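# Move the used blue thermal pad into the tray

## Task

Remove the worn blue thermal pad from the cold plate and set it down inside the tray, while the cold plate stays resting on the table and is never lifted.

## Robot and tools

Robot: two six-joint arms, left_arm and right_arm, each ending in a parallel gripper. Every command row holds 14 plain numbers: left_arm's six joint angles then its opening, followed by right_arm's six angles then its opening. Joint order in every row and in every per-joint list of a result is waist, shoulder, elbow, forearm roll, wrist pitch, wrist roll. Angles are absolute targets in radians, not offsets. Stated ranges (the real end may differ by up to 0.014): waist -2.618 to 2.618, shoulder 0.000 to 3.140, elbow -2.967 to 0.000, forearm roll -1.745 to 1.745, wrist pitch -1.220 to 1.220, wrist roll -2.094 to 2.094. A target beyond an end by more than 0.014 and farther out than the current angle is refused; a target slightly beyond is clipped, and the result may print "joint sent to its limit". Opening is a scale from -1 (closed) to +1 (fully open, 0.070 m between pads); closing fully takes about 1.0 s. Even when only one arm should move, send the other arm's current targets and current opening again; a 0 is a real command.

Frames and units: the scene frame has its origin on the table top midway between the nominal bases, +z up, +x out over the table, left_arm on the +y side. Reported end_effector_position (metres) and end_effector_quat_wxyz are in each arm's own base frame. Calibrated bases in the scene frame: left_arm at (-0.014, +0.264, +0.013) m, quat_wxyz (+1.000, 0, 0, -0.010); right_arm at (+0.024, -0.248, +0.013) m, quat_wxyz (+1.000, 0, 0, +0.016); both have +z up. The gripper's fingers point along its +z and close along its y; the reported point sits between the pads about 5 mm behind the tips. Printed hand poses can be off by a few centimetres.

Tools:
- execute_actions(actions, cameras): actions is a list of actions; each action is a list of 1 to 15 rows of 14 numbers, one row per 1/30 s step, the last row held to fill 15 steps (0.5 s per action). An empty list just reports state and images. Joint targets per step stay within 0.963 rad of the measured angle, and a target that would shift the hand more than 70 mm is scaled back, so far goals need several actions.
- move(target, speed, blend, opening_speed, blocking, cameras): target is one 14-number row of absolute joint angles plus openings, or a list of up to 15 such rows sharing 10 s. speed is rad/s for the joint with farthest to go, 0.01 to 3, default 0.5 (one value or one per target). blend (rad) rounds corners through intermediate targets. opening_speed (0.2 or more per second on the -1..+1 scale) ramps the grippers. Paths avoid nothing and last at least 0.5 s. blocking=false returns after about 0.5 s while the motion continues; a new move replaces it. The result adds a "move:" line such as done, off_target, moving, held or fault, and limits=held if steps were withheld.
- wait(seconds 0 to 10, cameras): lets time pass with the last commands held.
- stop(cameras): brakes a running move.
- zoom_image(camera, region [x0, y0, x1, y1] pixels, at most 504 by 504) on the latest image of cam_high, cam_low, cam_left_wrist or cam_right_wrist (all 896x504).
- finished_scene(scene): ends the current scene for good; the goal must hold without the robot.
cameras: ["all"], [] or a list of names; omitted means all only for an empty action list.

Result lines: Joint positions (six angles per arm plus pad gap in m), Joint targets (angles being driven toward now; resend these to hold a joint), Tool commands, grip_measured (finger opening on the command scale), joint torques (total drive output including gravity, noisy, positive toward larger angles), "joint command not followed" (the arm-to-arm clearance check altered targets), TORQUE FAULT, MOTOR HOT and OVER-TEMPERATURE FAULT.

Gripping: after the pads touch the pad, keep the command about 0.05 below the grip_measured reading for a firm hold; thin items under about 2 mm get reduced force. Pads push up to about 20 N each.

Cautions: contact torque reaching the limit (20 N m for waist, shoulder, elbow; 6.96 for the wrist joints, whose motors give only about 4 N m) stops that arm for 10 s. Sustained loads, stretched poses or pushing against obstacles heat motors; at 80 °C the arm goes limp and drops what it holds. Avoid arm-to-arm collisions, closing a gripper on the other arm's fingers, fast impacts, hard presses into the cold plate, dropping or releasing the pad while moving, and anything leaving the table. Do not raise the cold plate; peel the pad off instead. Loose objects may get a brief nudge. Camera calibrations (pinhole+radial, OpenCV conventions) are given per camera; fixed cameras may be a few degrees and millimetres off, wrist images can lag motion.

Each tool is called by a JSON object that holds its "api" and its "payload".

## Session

{"api": "execute_actions", "payload": {"actions": []}}

Scene clock: 0.00 s.
left_arm: end_effector_position=(+0.3578, -0.1827, +0.1401) grip_measured=+0.98 end_effector_quat_wxyz=(+0.380, +0.113, +0.916, -0.055) | right_arm: end_effector_position=(+0.4704, -0.1670, +0.2069) grip_measured=+1.00 end_effector_quat_wxyz=(+0.438, +0.418, +0.786, -0.125)
Joint positions: left_arm=[-0.601 1.519 -0.89 0.733 0.356 -0.961 0.069] | right_arm=[-0.123 1.785 -1.395 -0.926 0.654 1.437 0.07]
Joint torques (N m): no reading
Joint targets: left_arm=[-0.601 1.519 -0.890 0.733 0.356 -0.961] | right_arm=[-0.123 1.785 -1.395 -0.926 0.654 1.437]
Tool commands: left_gripper/opening=+1.0 right_gripper/opening=+1.0
camera_calibration:
cam_left_wrist: T_world_to_cam=[[-0.235077, -0.971975, 0.00200438, -0.0898673], [-0.959656, 0.231769, -0.159198, 0.404988], [0.154272, -0.0393473, -0.987245, 0.198994], [0, 0, 0, 1]] pos_world=[0.336824, -0.173383, 0.261109]
cam_right_wrist: T_world_to_cam=[[-0.774306, -0.612139, -0.160429, 0.294172], [-0.550452, 0.77659, -0.306447, 0.451949], [0.312175, -0.148976, -0.938271, 0.148234], [0, 0, 0, 1]] pos_world=[0.43028, -0.148822, 0.324776]

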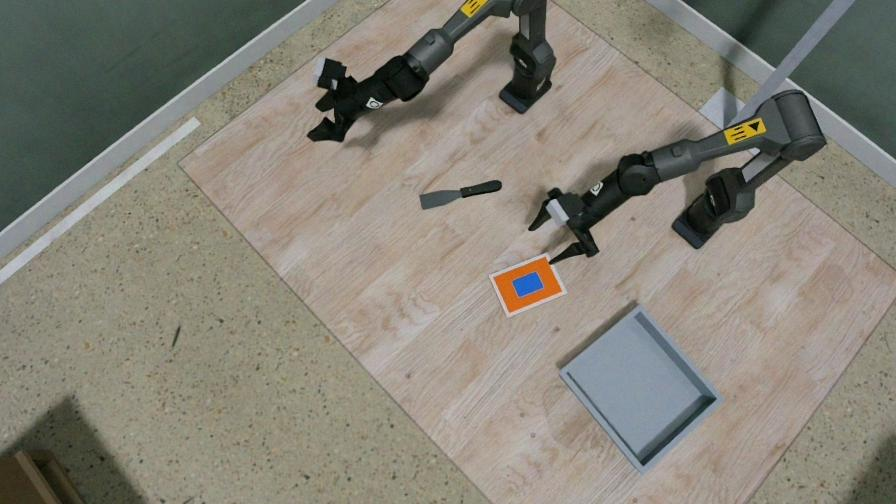

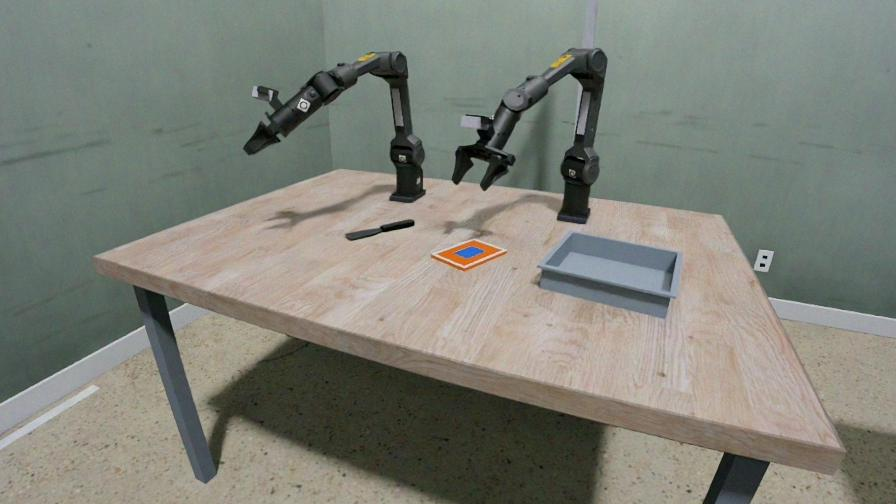

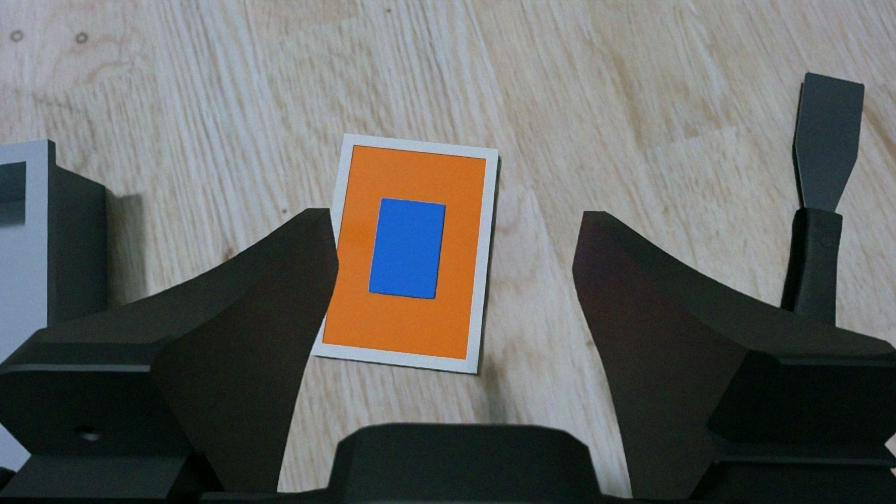

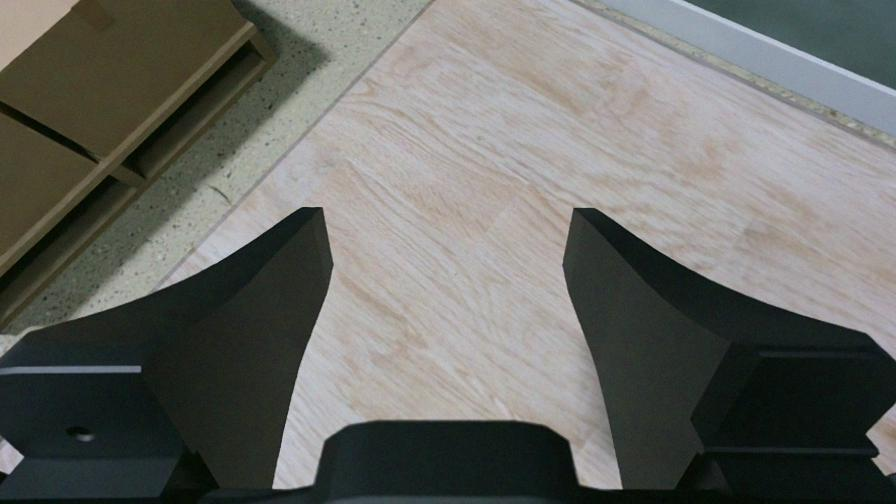

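{"api": "move", "payload": {"target": [[-0.394,1.7837,-1.4001,0,0.9257,-1.627,1,0.339,1.593,-0.614,-1.473,-0.525,0.955,-1],[-0.394,2.1366,-1.6017,0,1.123,-1.627,1,0.339,1.593,-0.614,-1.473,-0.525,0.955,-1]], "speed": [0.8,0.4], "cameras": ["cam_high","cam_left_wrist","cam_right_wrist"]}}

Scene clock: 11.87 s.
left_arm: end_effector_position=(+0.3871, -0.1609, +0.0296) grip_measured=+0.98 end_effector_quat_wxyz=(-0.001, -0.579, +0.816, +0.001) | right_arm: end_effector_position=(+0.2919, +0.2200, +0.0804) grip_measured=-1.00 end_effector_quat_wxyz=(+0.366, -0.453, +0.785, +0.211)
Joint positions: left_arm=[-0.394 2.138 -1.602 -0.001 1.124 -1.628 0.069] | right_arm=[0.339 1.593 -0.614 -1.473 -0.524 0.954 0]
Joint torques (N m): left_arm=[-0.47 -13.69 -4.08 0.15 -0.18 -0.02] | right_arm=[-1.28 -6.44 -4.85 0.66 -0.45 0.17]
Joint targets: left_arm=[-0.394 2.137 -1.602 0.000 1.123 -1.627] | right_arm=[0.339 1.593 -0.614 -1.473 -0.525 0.955]
move: done
camera_calibration:
cam_left_wrist: T_world_to_cam=[[0.944412, -0.328096, -0.0209653, -0.41382], [-0.253851, -0.768252, 0.587664, -0.0457597], [-0.208917, -0.549675, -0.808833, 0.139404], [0, 0, 0, 1]] pos_world=[0.408324, -0.0943005, 0.13097]
cam_right_wrist: T_world_to_cam=[[0.861297, -0.508001, 0.0101172, -0.141449], [-0.489335, -0.834682, -0.252701, 0.34666], [0.136817, 0.2127, -0.967492, 0.116901], [0, 0, 0, 1]] pos_world=[0.275469, 0.192629, 0.202133]
Images, in order (width x height): cam_high 896x504, cam_left_wrist 896x504, cam_right_wrist 896x504.

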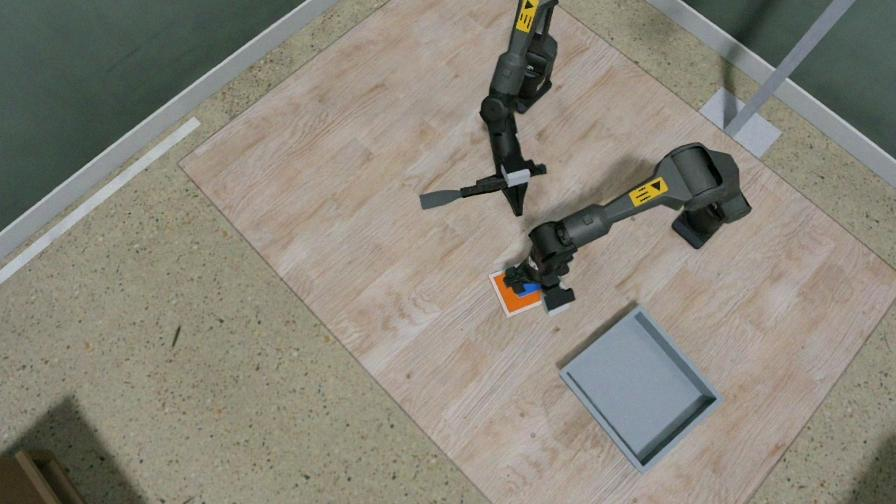

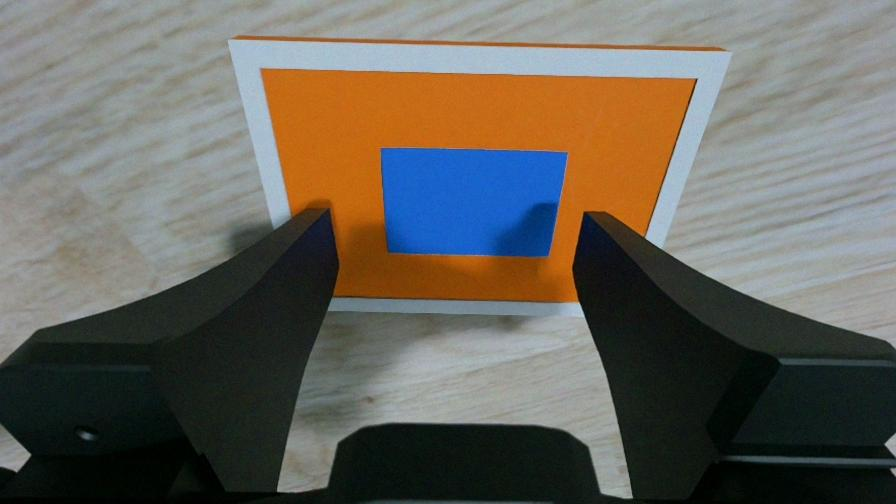

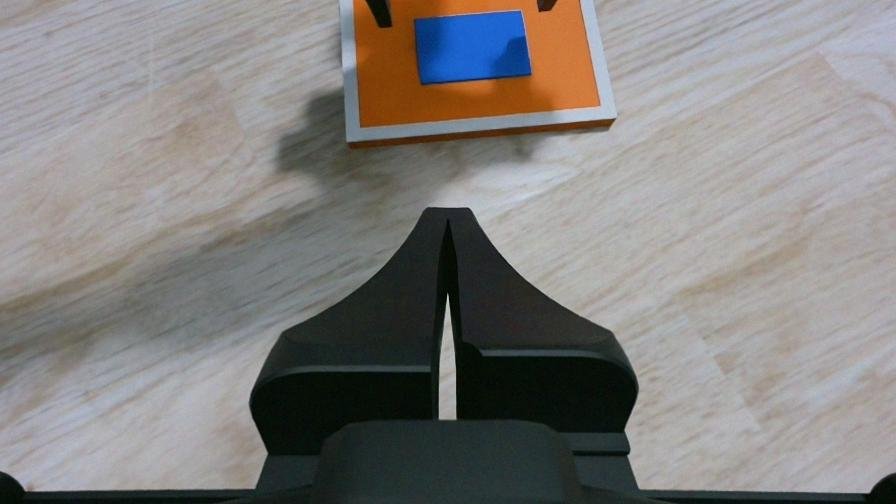

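{"api": "move", "payload": {"target": [[-0.3939,2.152,-1.6262,0,1.134,-1.6034,1,0.339,1.593,-0.614,-1.473,-0.525,0.955,-1],[-0.3939,2.1918,-1.5773,0,1.0435,-1.6034,1,0.339,1.593,-0.614,-1.473,-0.525,0.955,-1],[-0.3939,2.1918,-1.5773,0,1.0435,-1.6034,-1,0.339,1.593,-0.614,-1.473,-0.525,0.955,-1]], "speed": [0.2,0.07,0.1], "opening_speed": 0.45, "cameras": ["cam_left_wrist","cam_right_wrist"]}}

Scene clock: 45.50 s.
left_arm: end_effector_position=(+0.3911, -0.1625, +0.0012) grip_measured=-0.76 end_effector_quat_wxyz=(+0.000, -0.569, +0.823, +0.000) | right_arm: end_effector_position=(+0.2919, +0.2200, +0.0804) grip_measured=-1.00 end_effector_quat_wxyz=(+0.366, -0.453, +0.785, +0.211)
Joint positions: left_arm=[-0.394 2.192 -1.577 0 1.043 -1.603 0.008] | right_arm=[0.339 1.593 -0.614 -1.473 -0.524 0.954 0]
Joint torques (N m): left_arm=[-0.07 0.34 -0.99 -0.23 -0.91 -0.1] | right_arm=[-1.27 -6.63 -4.63 0.42 -0.39 -0.03]
Joint targets: left_arm=[-0.394 2.192 -1.577 0.000 1.043 -1.603] | right_arm=[0.339 1.593 -0.614 -1.473 -0.525 0.955]
move: done
camera_calibration:
cam_left_wrist: T_world_to_cam=[[0.936036, -0.351434, -0.018198, -0.41928], [-0.274485, -0.76149, 0.587189, -0.0200521], [-0.220216, -0.544635, -0.809245, 0.121624], [0, 0, 0, 1]] pos_world=[0.413741, -0.0963785, 0.102568]
cam_right_wrist: T_world_to_cam=[[0.861297, -0.508001, 0.0101172, -0.141449], [-0.489335, -0.834682, -0.252701, 0.34666], [0.136817, 0.2127, -0.967492, 0.116901], [0, 0, 0, 1]] pos_world=[0.275469, 0.192629, 0.202133]
Images, in order (width x height): cam_left_wrist 896x504, cam_right_wrist 896x504.

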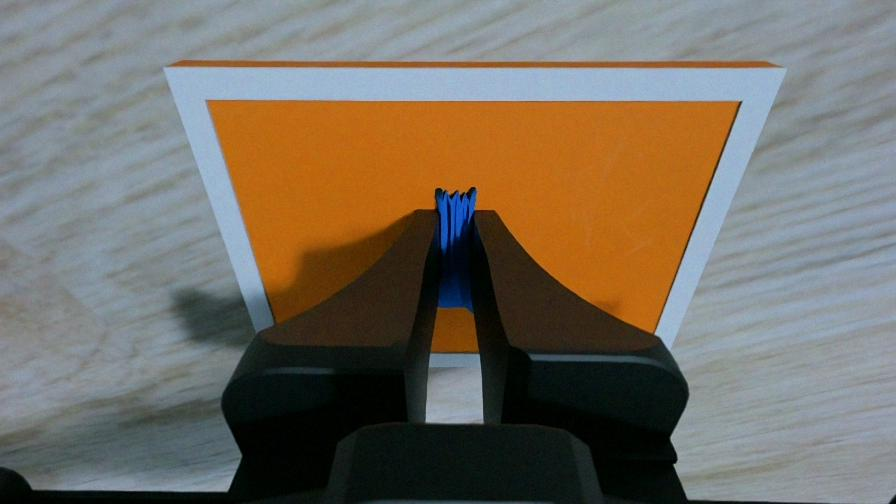

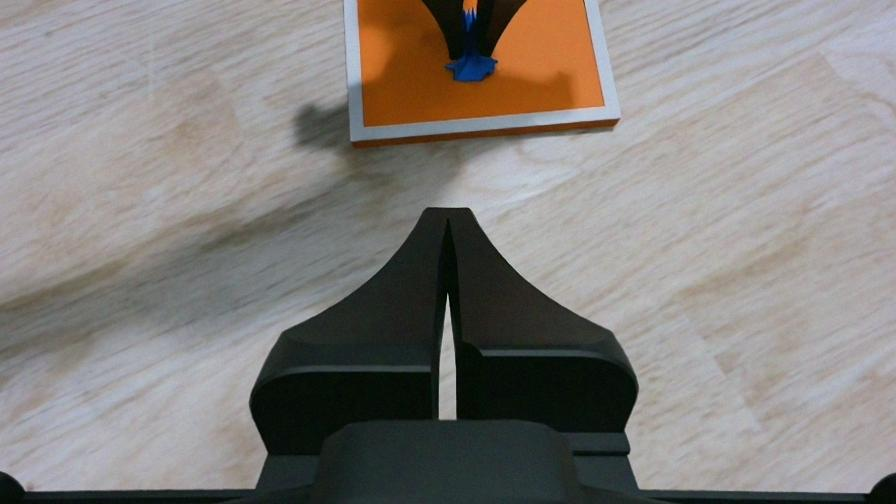

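{"api": "move", "payload": {"target": [[-0.3939,2.1918,-1.5773,0,1.0435,-1.6034,-1,0.5206,1.9914,-0.9489,-1.1559,-0.4337,0.761,-1],[-0.3939,2.1918,-1.5773,0,1.0435,-1.6034,-1,0.5206,2.0703,-0.9343,-0.9884,-0.4786,0.5747,-1]], "speed": [0.5,0.12], "cameras": ["cam_low","cam_right_wrist"]}}

{"api": "zoom_image", "payload": {"camera": "cam_low", "region": [400, 170, 540, 280]}}

Scene clock: 52.40 s.
left_arm: end_effector_position=(+0.3911, -0.1625, +0.0012) grip_measured=-0.76 end_effector_quat_wxyz=(+0.000, -0.569, +0.823, +0.000) | right_arm: end_effector_position=(+0.3581, +0.3046, +0.0083) grip_measured=-1.00 end_effector_quat_wxyz=(+0.372, -0.453, +0.782, +0.213)
Joint positions: left_arm=[-0.394 2.192 -1.577 0 1.043 -1.603 0.008] | right_arm=[0.521 2.063 -0.937 -0.987 -0.484 0.574 0]
Joint torques (N m): left_arm=[-1.67 1.24 0.12 -0.38 -1.21 -0.03] | right_arm=[-1.03 4.22 0.78 -0.37 2.11 0.07]
Joint targets: left_arm=[-0.394 2.192 -1.577 0.000 1.043 -1.603] | right_arm=[0.521 2.070 -0.934 -0.988 -0.479 0.575]
move: done
camera_calibration:
cam_right_wrist: T_world_to_cam=[[0.861706, -0.507224, 0.0136901, -0.155222], [-0.485917, -0.832677, -0.265582, 0.429709], [0.146109, 0.222202, -0.963991, 0.0138806], [0, 0, 0, 1]] pos_world=[0.340531, 0.275992, 0.129629]
Images, in order (width x height): cam_low 896x504, cam_right_wrist 896x504.

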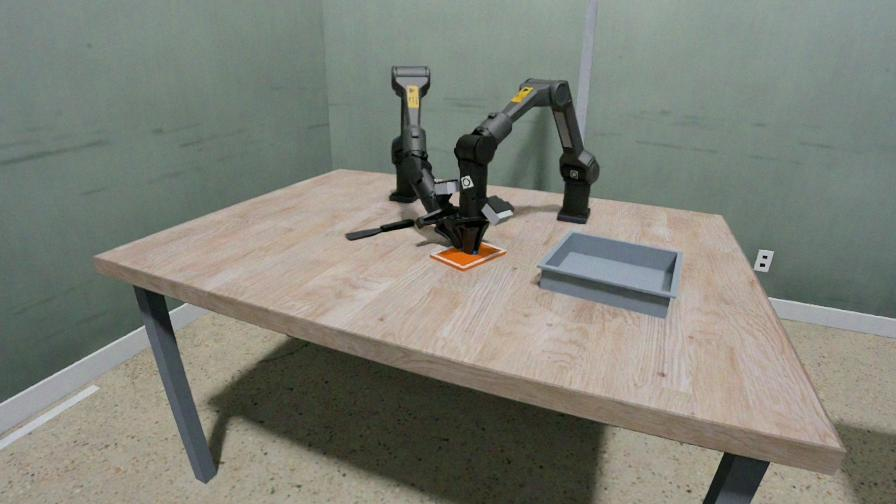

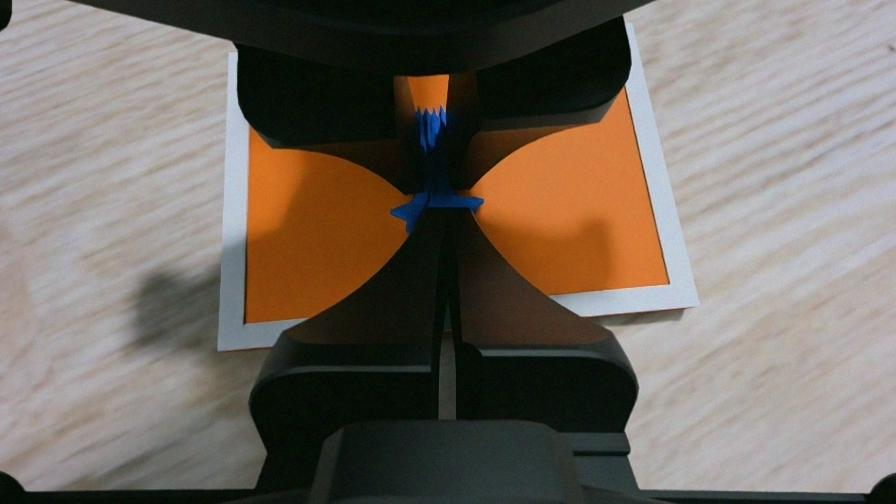

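Scaled by 3.600 from the camera's 896x504 image, which has a finer 1280x720 frame.

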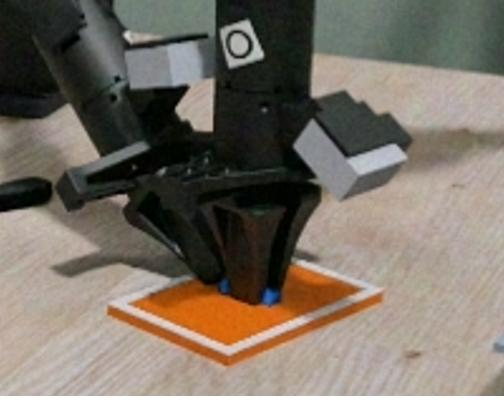

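{"api": "move", "payload": {"target": [[-0.3939,2.1918,-1.5773,0,1.0435,-1.6034,-1,0.5168,1.9754,-0.918,-1.136,-0.443,0.735,-1],[-0.3939,2.1918,-1.5773,0,1.0435,-1.6034,-1,0.5168,2.0563,-0.9041,-0.9678,-0.4892,0.5477,-1],[-0.3939,2.1918,-1.5773,0,1.0435,-1.6034,-1,0.5168,2.0674,-0.9005,-0.924,-0.5025,0.4993,-1]], "speed": [0.2,0.12,0.05], "cameras": ["cam_right_wrist"]}}

Scene clock: 66.13 s.
left_arm: end_effector_position=(+0.3911, -0.1625, +0.0012) grip_measured=-0.76 end_effector_quat_wxyz=(+0.000, -0.569, +0.823, +0.000) | right_arm: end_effector_position=(+0.3546, +0.3002, +0.0077) grip_measured=-1.00 end_effector_quat_wxyz=(+0.379, -0.453, +0.779, +0.211)
Joint positions: left_arm=[-0.394 2.192 -1.577 0 1.043 -1.603 0.008] | right_arm=[0.517 2.055 -0.902 -0.924 -0.506 0.499 0]
Joint torques (N m): left_arm=[-1.66 1.21 0.75 -0.54 -0.92 -0.05] | right_arm=[-4.22 8.91 2.11 0.18 3.24 -0.1]
Joint targets: left_arm=[-0.394 2.192 -1.577 0.000 1.044 -1.603] | right_arm=[0.517 2.067 -0.900 -0.924 -0.503 0.499]
move: off_target (right_arm); right_arm: the shoulder is farthest, 0.013 rad from its target
camera_calibration:
cam_right_wrist: T_world_to_cam=[[0.860071, -0.509613, 0.0239487, -0.153158], [-0.484243, -0.830229, -0.276096, 0.42293], [0.160585, 0.225865, -0.960832, 0.00841208], [0, 0, 0, 1]] pos_world=[0.335176, 0.271177, 0.12852]
Images, in order (width x height): cam_right_wrist 896x504.

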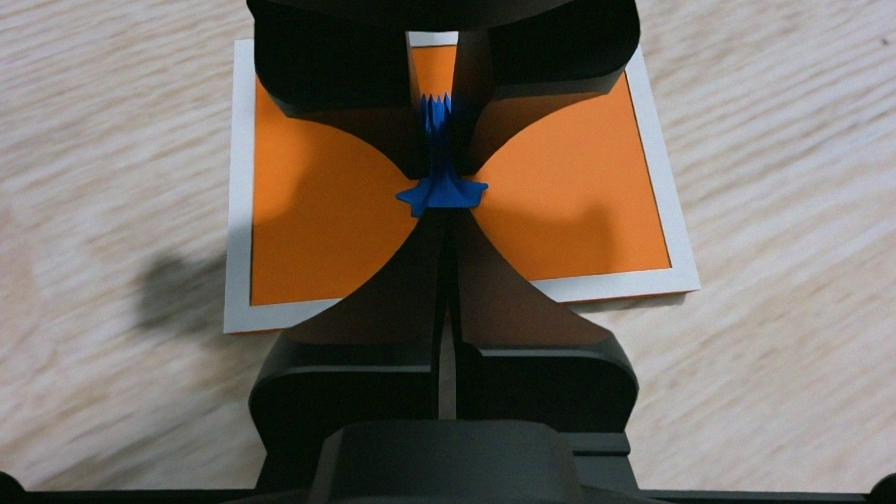

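{"api": "move", "payload": {"target": [[-0.3939,2.175,-1.597,0,1.081,-1.6034,-1,0.5168,2.0674,-0.9005,-0.924,-0.5025,0.4993,-1],[-0.3939,2.152,-1.6262,0,1.134,-1.6034,-1,0.5168,2.0674,-0.9005,-0.924,-0.5025,0.4993,-1],[-0.3939,2.117,-1.692,0,1.215,-1.6034,-1,0.5168,2.0674,-0.9005,-0.924,-0.5025,0.4993,-1]], "speed": [0.03,0.05,0.08], "cameras": ["cam_low","cam_right_wrist"]}}

{"api": "zoom_image", "payload": {"camera": "cam_low", "region": [400, 170, 540, 280]}}

Scene clock: 74.87 s.
left_arm: end_effector_position=(+0.3945, -0.1645, +0.0604) grip_measured=-0.77 end_effector_quat_wxyz=(+0.005, -0.568, +0.823, -0.008) | right_arm: end_effector_position=(+0.3542, +0.3004, +0.0074) grip_measured=-1.00 end_effector_quat_wxyz=(+0.378, -0.453, +0.779, +0.212)
Joint positions: left_arm=[-0.395 2.117 -1.692 -0.001 1.216 -1.603 0.008] | right_arm=[0.517 2.055 -0.901 -0.924 -0.508 0.499 0]
Joint torques (N m): left_arm=[1.03 -12.89 -4.02 0.15 -0.26 -0.07] | right_arm=[-3.44 8.78 3.25 -0.33 3.42 0.07]
Joint targets: left_arm=[-0.394 2.117 -1.692 0.000 1.215 -1.603] | right_arm=[0.517 2.067 -0.901 -0.924 -0.503 0.499]
move: off_target (right_arm); right_arm: the shoulder is farthest, 0.012 rad from its target
camera_calibration:
cam_right_wrist: T_world_to_cam=[[0.860562, -0.508858, 0.0222889, -0.153058], [-0.483765, -0.830252, -0.276863, 0.42267], [0.159389, 0.227475, -0.960651, 0.00821042], [0, 0, 0, 1]] pos_world=[0.33488, 0.271171, 0.128321]
Images, in order (width x height): cam_low 896x504, cam_right_wrist 896x504.

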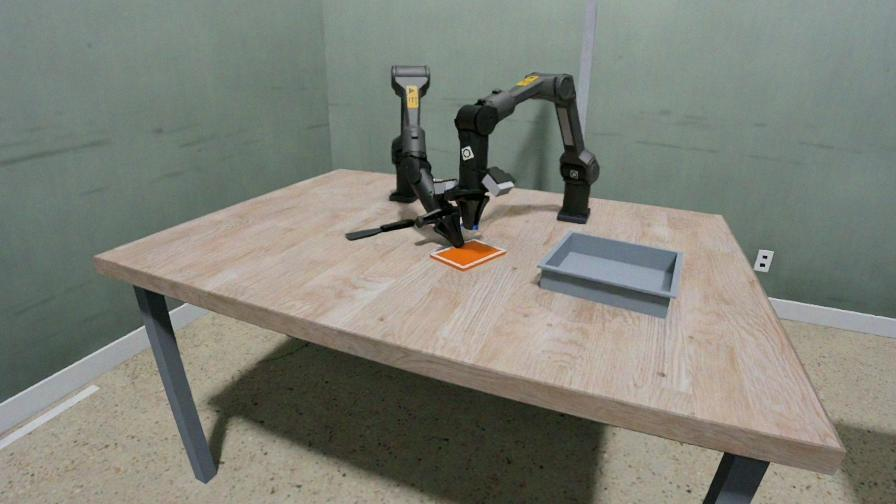

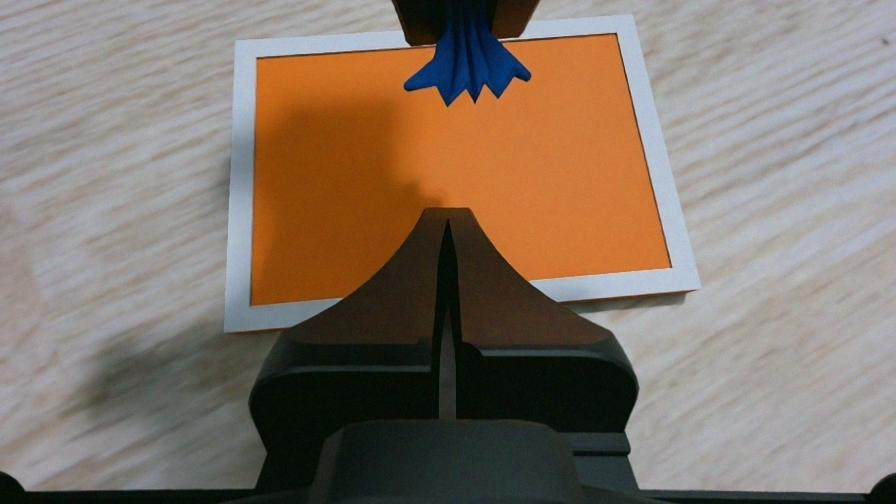

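Scaled by 3.600 from the camera's 896x504 image, which has a finer 1280x720 frame.

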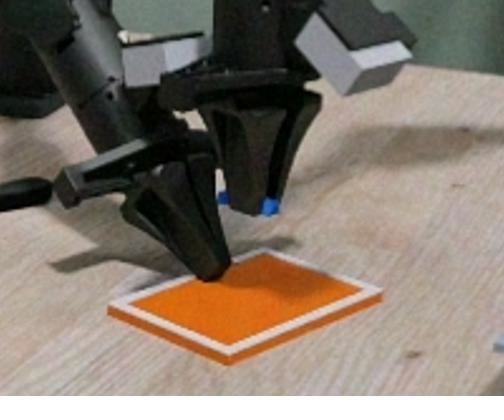

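{"api": "move", "payload": {"target": [[-0.394,2.117,-1.692,0,1.215,-1.6034,-1,0.5168,1.9754,-0.918,-1.136,-0.443,0.735,-1],[-0.394,1.7837,-1.4001,0,0.9257,-1.6034,-1,0.339,1.593,-0.614,-1.473,-0.525,0.955,-1],[0.322,1.9145,-1.4694,0,0.864,0,-1,0.339,1.593,-0.614,-1.473,-0.525,0.955,-1],[0.322,2.244,-1.8176,0,1.2,0,-1,0.339,1.593,-0.614,-1.473,-0.525,0.955,-1]], "speed": [0.2,0.6,0.8,0.3], "cameras": ["cam_high","cam_left_wrist"]}}

Scene clock: 84.70 s.
left_arm: end_effector_position=(+0.4335, +0.1446, +0.0345) grip_measured=-0.77 end_effector_quat_wxyz=(+0.015, -0.160, +0.987, +0.002) | right_arm: end_effector_position=(+0.2919, +0.2199, +0.0806) grip_measured=-1.00 end_effector_quat_wxyz=(+0.366, -0.453, +0.785, +0.211)
Joint positions: left_arm=[0.322 2.246 -1.819 -0.001 1.2 0.001 0.008] | right_arm=[0.338 1.593 -0.614 -1.474 -0.525 0.955 0]
Joint torques (N m): left_arm=[-0.37 -15.36 -3.71 0.01 -0.32 -0.24] | right_arm=[-0.03 -6.01 -4.55 0.62 -0.27 -0.09]
Joint targets: left_arm=[0.322 2.244 -1.818 0.000 1.200 0.000] | right_arm=[0.339 1.593 -0.614 -1.473 -0.525 0.955]
move: done
camera_calibration:
cam_left_wrist: T_world_to_cam=[[0.318926, -0.947608, -0.0180536, 0.00333076], [-0.780125, -0.273281, 0.562781, 0.355289], [-0.538229, -0.165402, -0.826409, 0.408842], [0, 0, 0, 1]] pos_world=[0.496158, 0.167873, 0.137981]
Images, in order (width x height): cam_high 896x504, cam_left_wrist 896x504.

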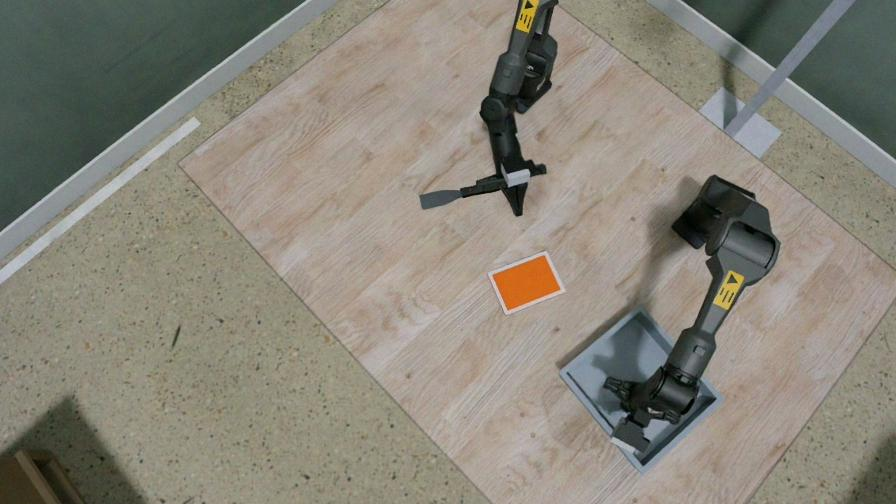

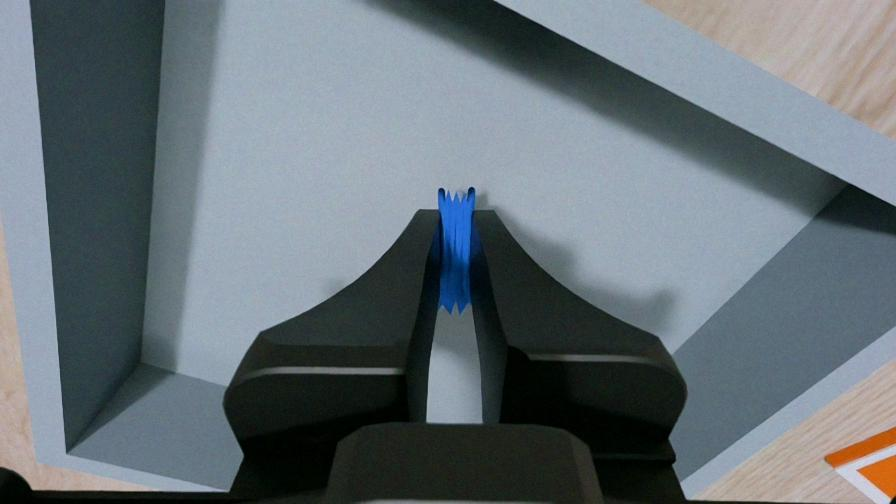

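{"api": "move", "payload": {"target": [[0.322,2.244,-1.8176,0,1.2,0,0.3,0.339,1.593,-0.614,-1.473,-0.525,0.955,-1],[0.322,1.9145,-1.4694,0,0.864,0,0.3,0.339,1.593,-0.614,-1.473,-0.525,0.955,-1]], "speed": 0.5, "opening_speed": 0.6, "cameras": ["cam_left_wrist"]}}

Scene clock: 92.13 s.
left_arm: end_effector_position=(+0.4264, +0.1423, +0.1002) grip_measured=+0.30 end_effector_quat_wxyz=(+0.171, -0.158, +0.972, +0.028) | right_arm: end_effector_position=(+0.2919, +0.2199, +0.0806) grip_measured=-1.00 end_effector_quat_wxyz=(+0.366, -0.453, +0.785, +0.211)
Joint positions: left_arm=[0.322 1.913 -1.468 -0.001 0.864 0.001 0.046] | right_arm=[0.338 1.593 -0.614 -1.474 -0.525 0.955 0]
Joint torques (N m): left_arm=[-0.24 -9.74 -4.93 -0.09 -0.55 -0.21] | right_arm=[-0.05 -6.19 -3.97 0.48 -0.4 -0.05]
Joint targets: left_arm=[0.322 1.914 -1.469 0.000 0.864 0.000] | right_arm=[0.339 1.593 -0.614 -1.473 -0.525 0.955]
move: done
camera_calibration:
cam_left_wrist: T_world_to_cam=[[0.32441, -0.945773, -0.0164671, 0.00176764], [-0.907918, -0.316215, 0.275125, 0.401546], [-0.265413, -0.0743025, -0.961267, 0.343085], [0, 0, 0, 1]] pos_world=[0.455057, 0.154139, 0.21935]
Images, in order (width x height): cam_left_wrist 896x504.

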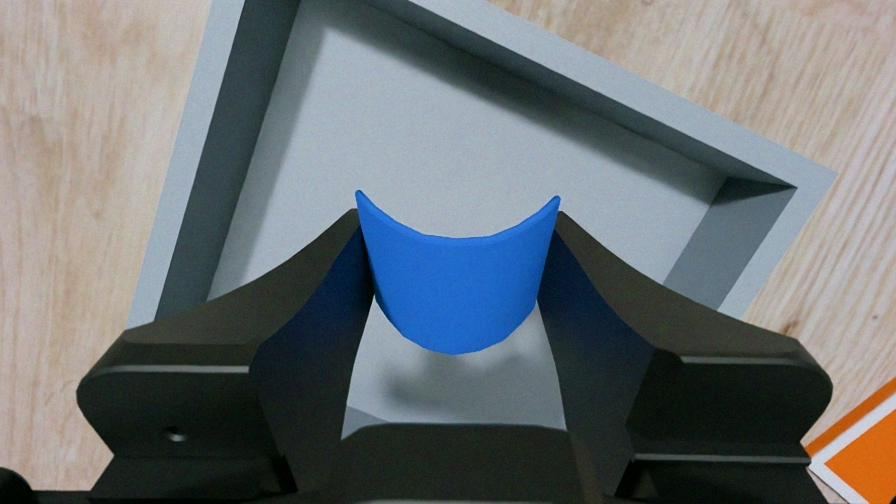

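Still held by its springiness; go back down and open fully.

{"api": "move", "payload": {"target": [[0.322,2.244,-1.8176,0,1.2,0,0.3,0.339,1.593,-0.614,-1.473,-0.525,0.955,-1],[0.322,2.244,-1.8176,0,1.2,0,1,0.339,1.593,-0.614,-1.473,-0.525,0.955,-1]], "speed": 0.4, "opening_speed": 0.6, "cameras": ["cam_left_wrist"]}}

Scene clock: 97.87 s.
left_arm: end_effector_position=(+0.4334, +0.1446, +0.0353) grip_measured=+0.98 end_effector_quat_wxyz=(+0.015, -0.160, +0.987, +0.002) | right_arm: end_effector_position=(+0.2919, +0.2199, +0.0806) grip_measured=-1.00 end_effector_quat_wxyz=(+0.366, -0.453, +0.785, +0.211)
Joint positions: left_arm=[0.322 2.244 -1.818 -0.001 1.201 0.001 0.069] | right_arm=[0.338 1.593 -0.614 -1.474 -0.525 0.955 0]
Joint torques (N m): left_arm=[0.11 -14.85 -3.2 -0.09 -0.27 -0.17] | right_arm=[-0.02 -6.34 -4.13 0.37 -0.43 -0.01]
Joint targets: left_arm=[0.322 2.244 -1.818 0.000 1.200 0.000] | right_arm=[0.339 1.593 -0.614 -1.473 -0.525 0.955]
move: done
camera_calibration:
cam_left_wrist: T_world_to_cam=[[0.318892, -0.947618, -0.0180854, 0.00333905], [-0.780848, -0.273491, 0.561675, 0.355145], [-0.537199, -0.164992, -0.82716, 0.408986], [0, 0, 0, 1]] pos_world=[0.495957, 0.167772, 0.138881]
Images, in order (width x height): cam_left_wrist 896x504.

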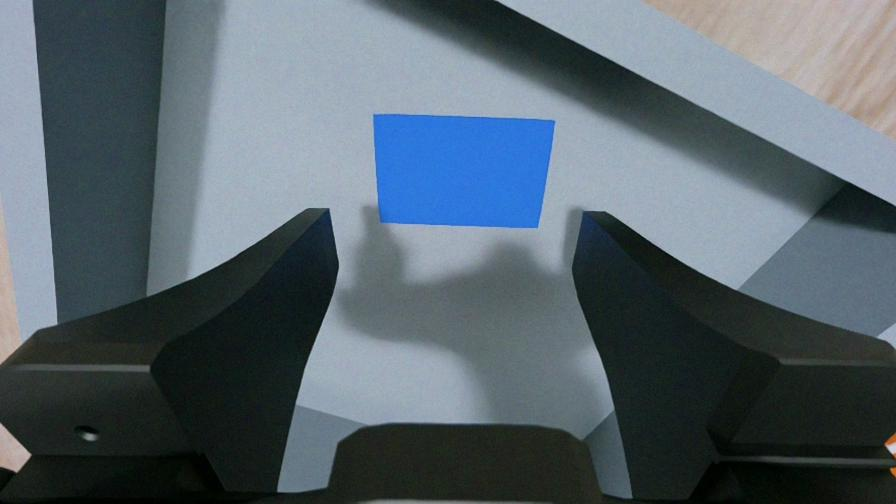

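{"api": "move", "payload": {"target": [0.322,1.9145,-1.4694,0,0.864,0,1,0.339,1.593,-0.614,-1.473,-0.525,0.955,-1], "speed": 0.5}}

{"api": "finished_scene", "payload": {"scene": 2}}

Scene clock: 103.13 s.
left_arm: end_effector_position=(+0.4264, +0.1423, +0.1002) grip_measured=+0.98 end_effector_quat_wxyz=(+0.171, -0.158, +0.972, +0.028) | right_arm: end_effector_position=(+0.2919, +0.2199, +0.0806) grip_measured=-1.00 end_effector_quat_wxyz=(+0.366, -0.453, +0.785, +0.211)
Joint positions: left_arm=[0.322 1.913 -1.468 -0.001 0.864 0.001 0.069] | right_arm=[0.338 1.593 -0.614 -1.474 -0.525 0.955 0]
Joint torques (N m): left_arm=[0.39 -9.84 -4.83 -0.08 -0.54 -0.15] | right_arm=[-0.03 -6.47 -4.3 0.32 -0.39 0.02]
Joint targets: left_arm=[0.322 1.914 -1.469 0.000 0.864 0.000] | right_arm=[0.339 1.593 -0.614 -1.473 -0.525 0.955]
move: done
camera_calibration:
cam_left_wrist: T_world_to_cam=[[0.32441, -0.945773, -0.0164671, 0.00176764], [-0.907918, -0.316215, 0.275125, 0.401546], [-0.265413, -0.0743025, -0.961267, 0.343085], [0, 0, 0, 1]] pos_world=[0.455057, 0.154139, 0.21935]
cam_right_wrist: T_world_to_cam=[[0.861134, -0.508278, 0.0100402, -0.141389], [-0.489536, -0.834384, -0.253294, 0.346743], [0.137121, 0.213205, -0.967337, 0.116904], [0, 0, 0, 1]] pos_world=[0.275468, 0.192527, 0.202333]

The scene is finished: the task was done.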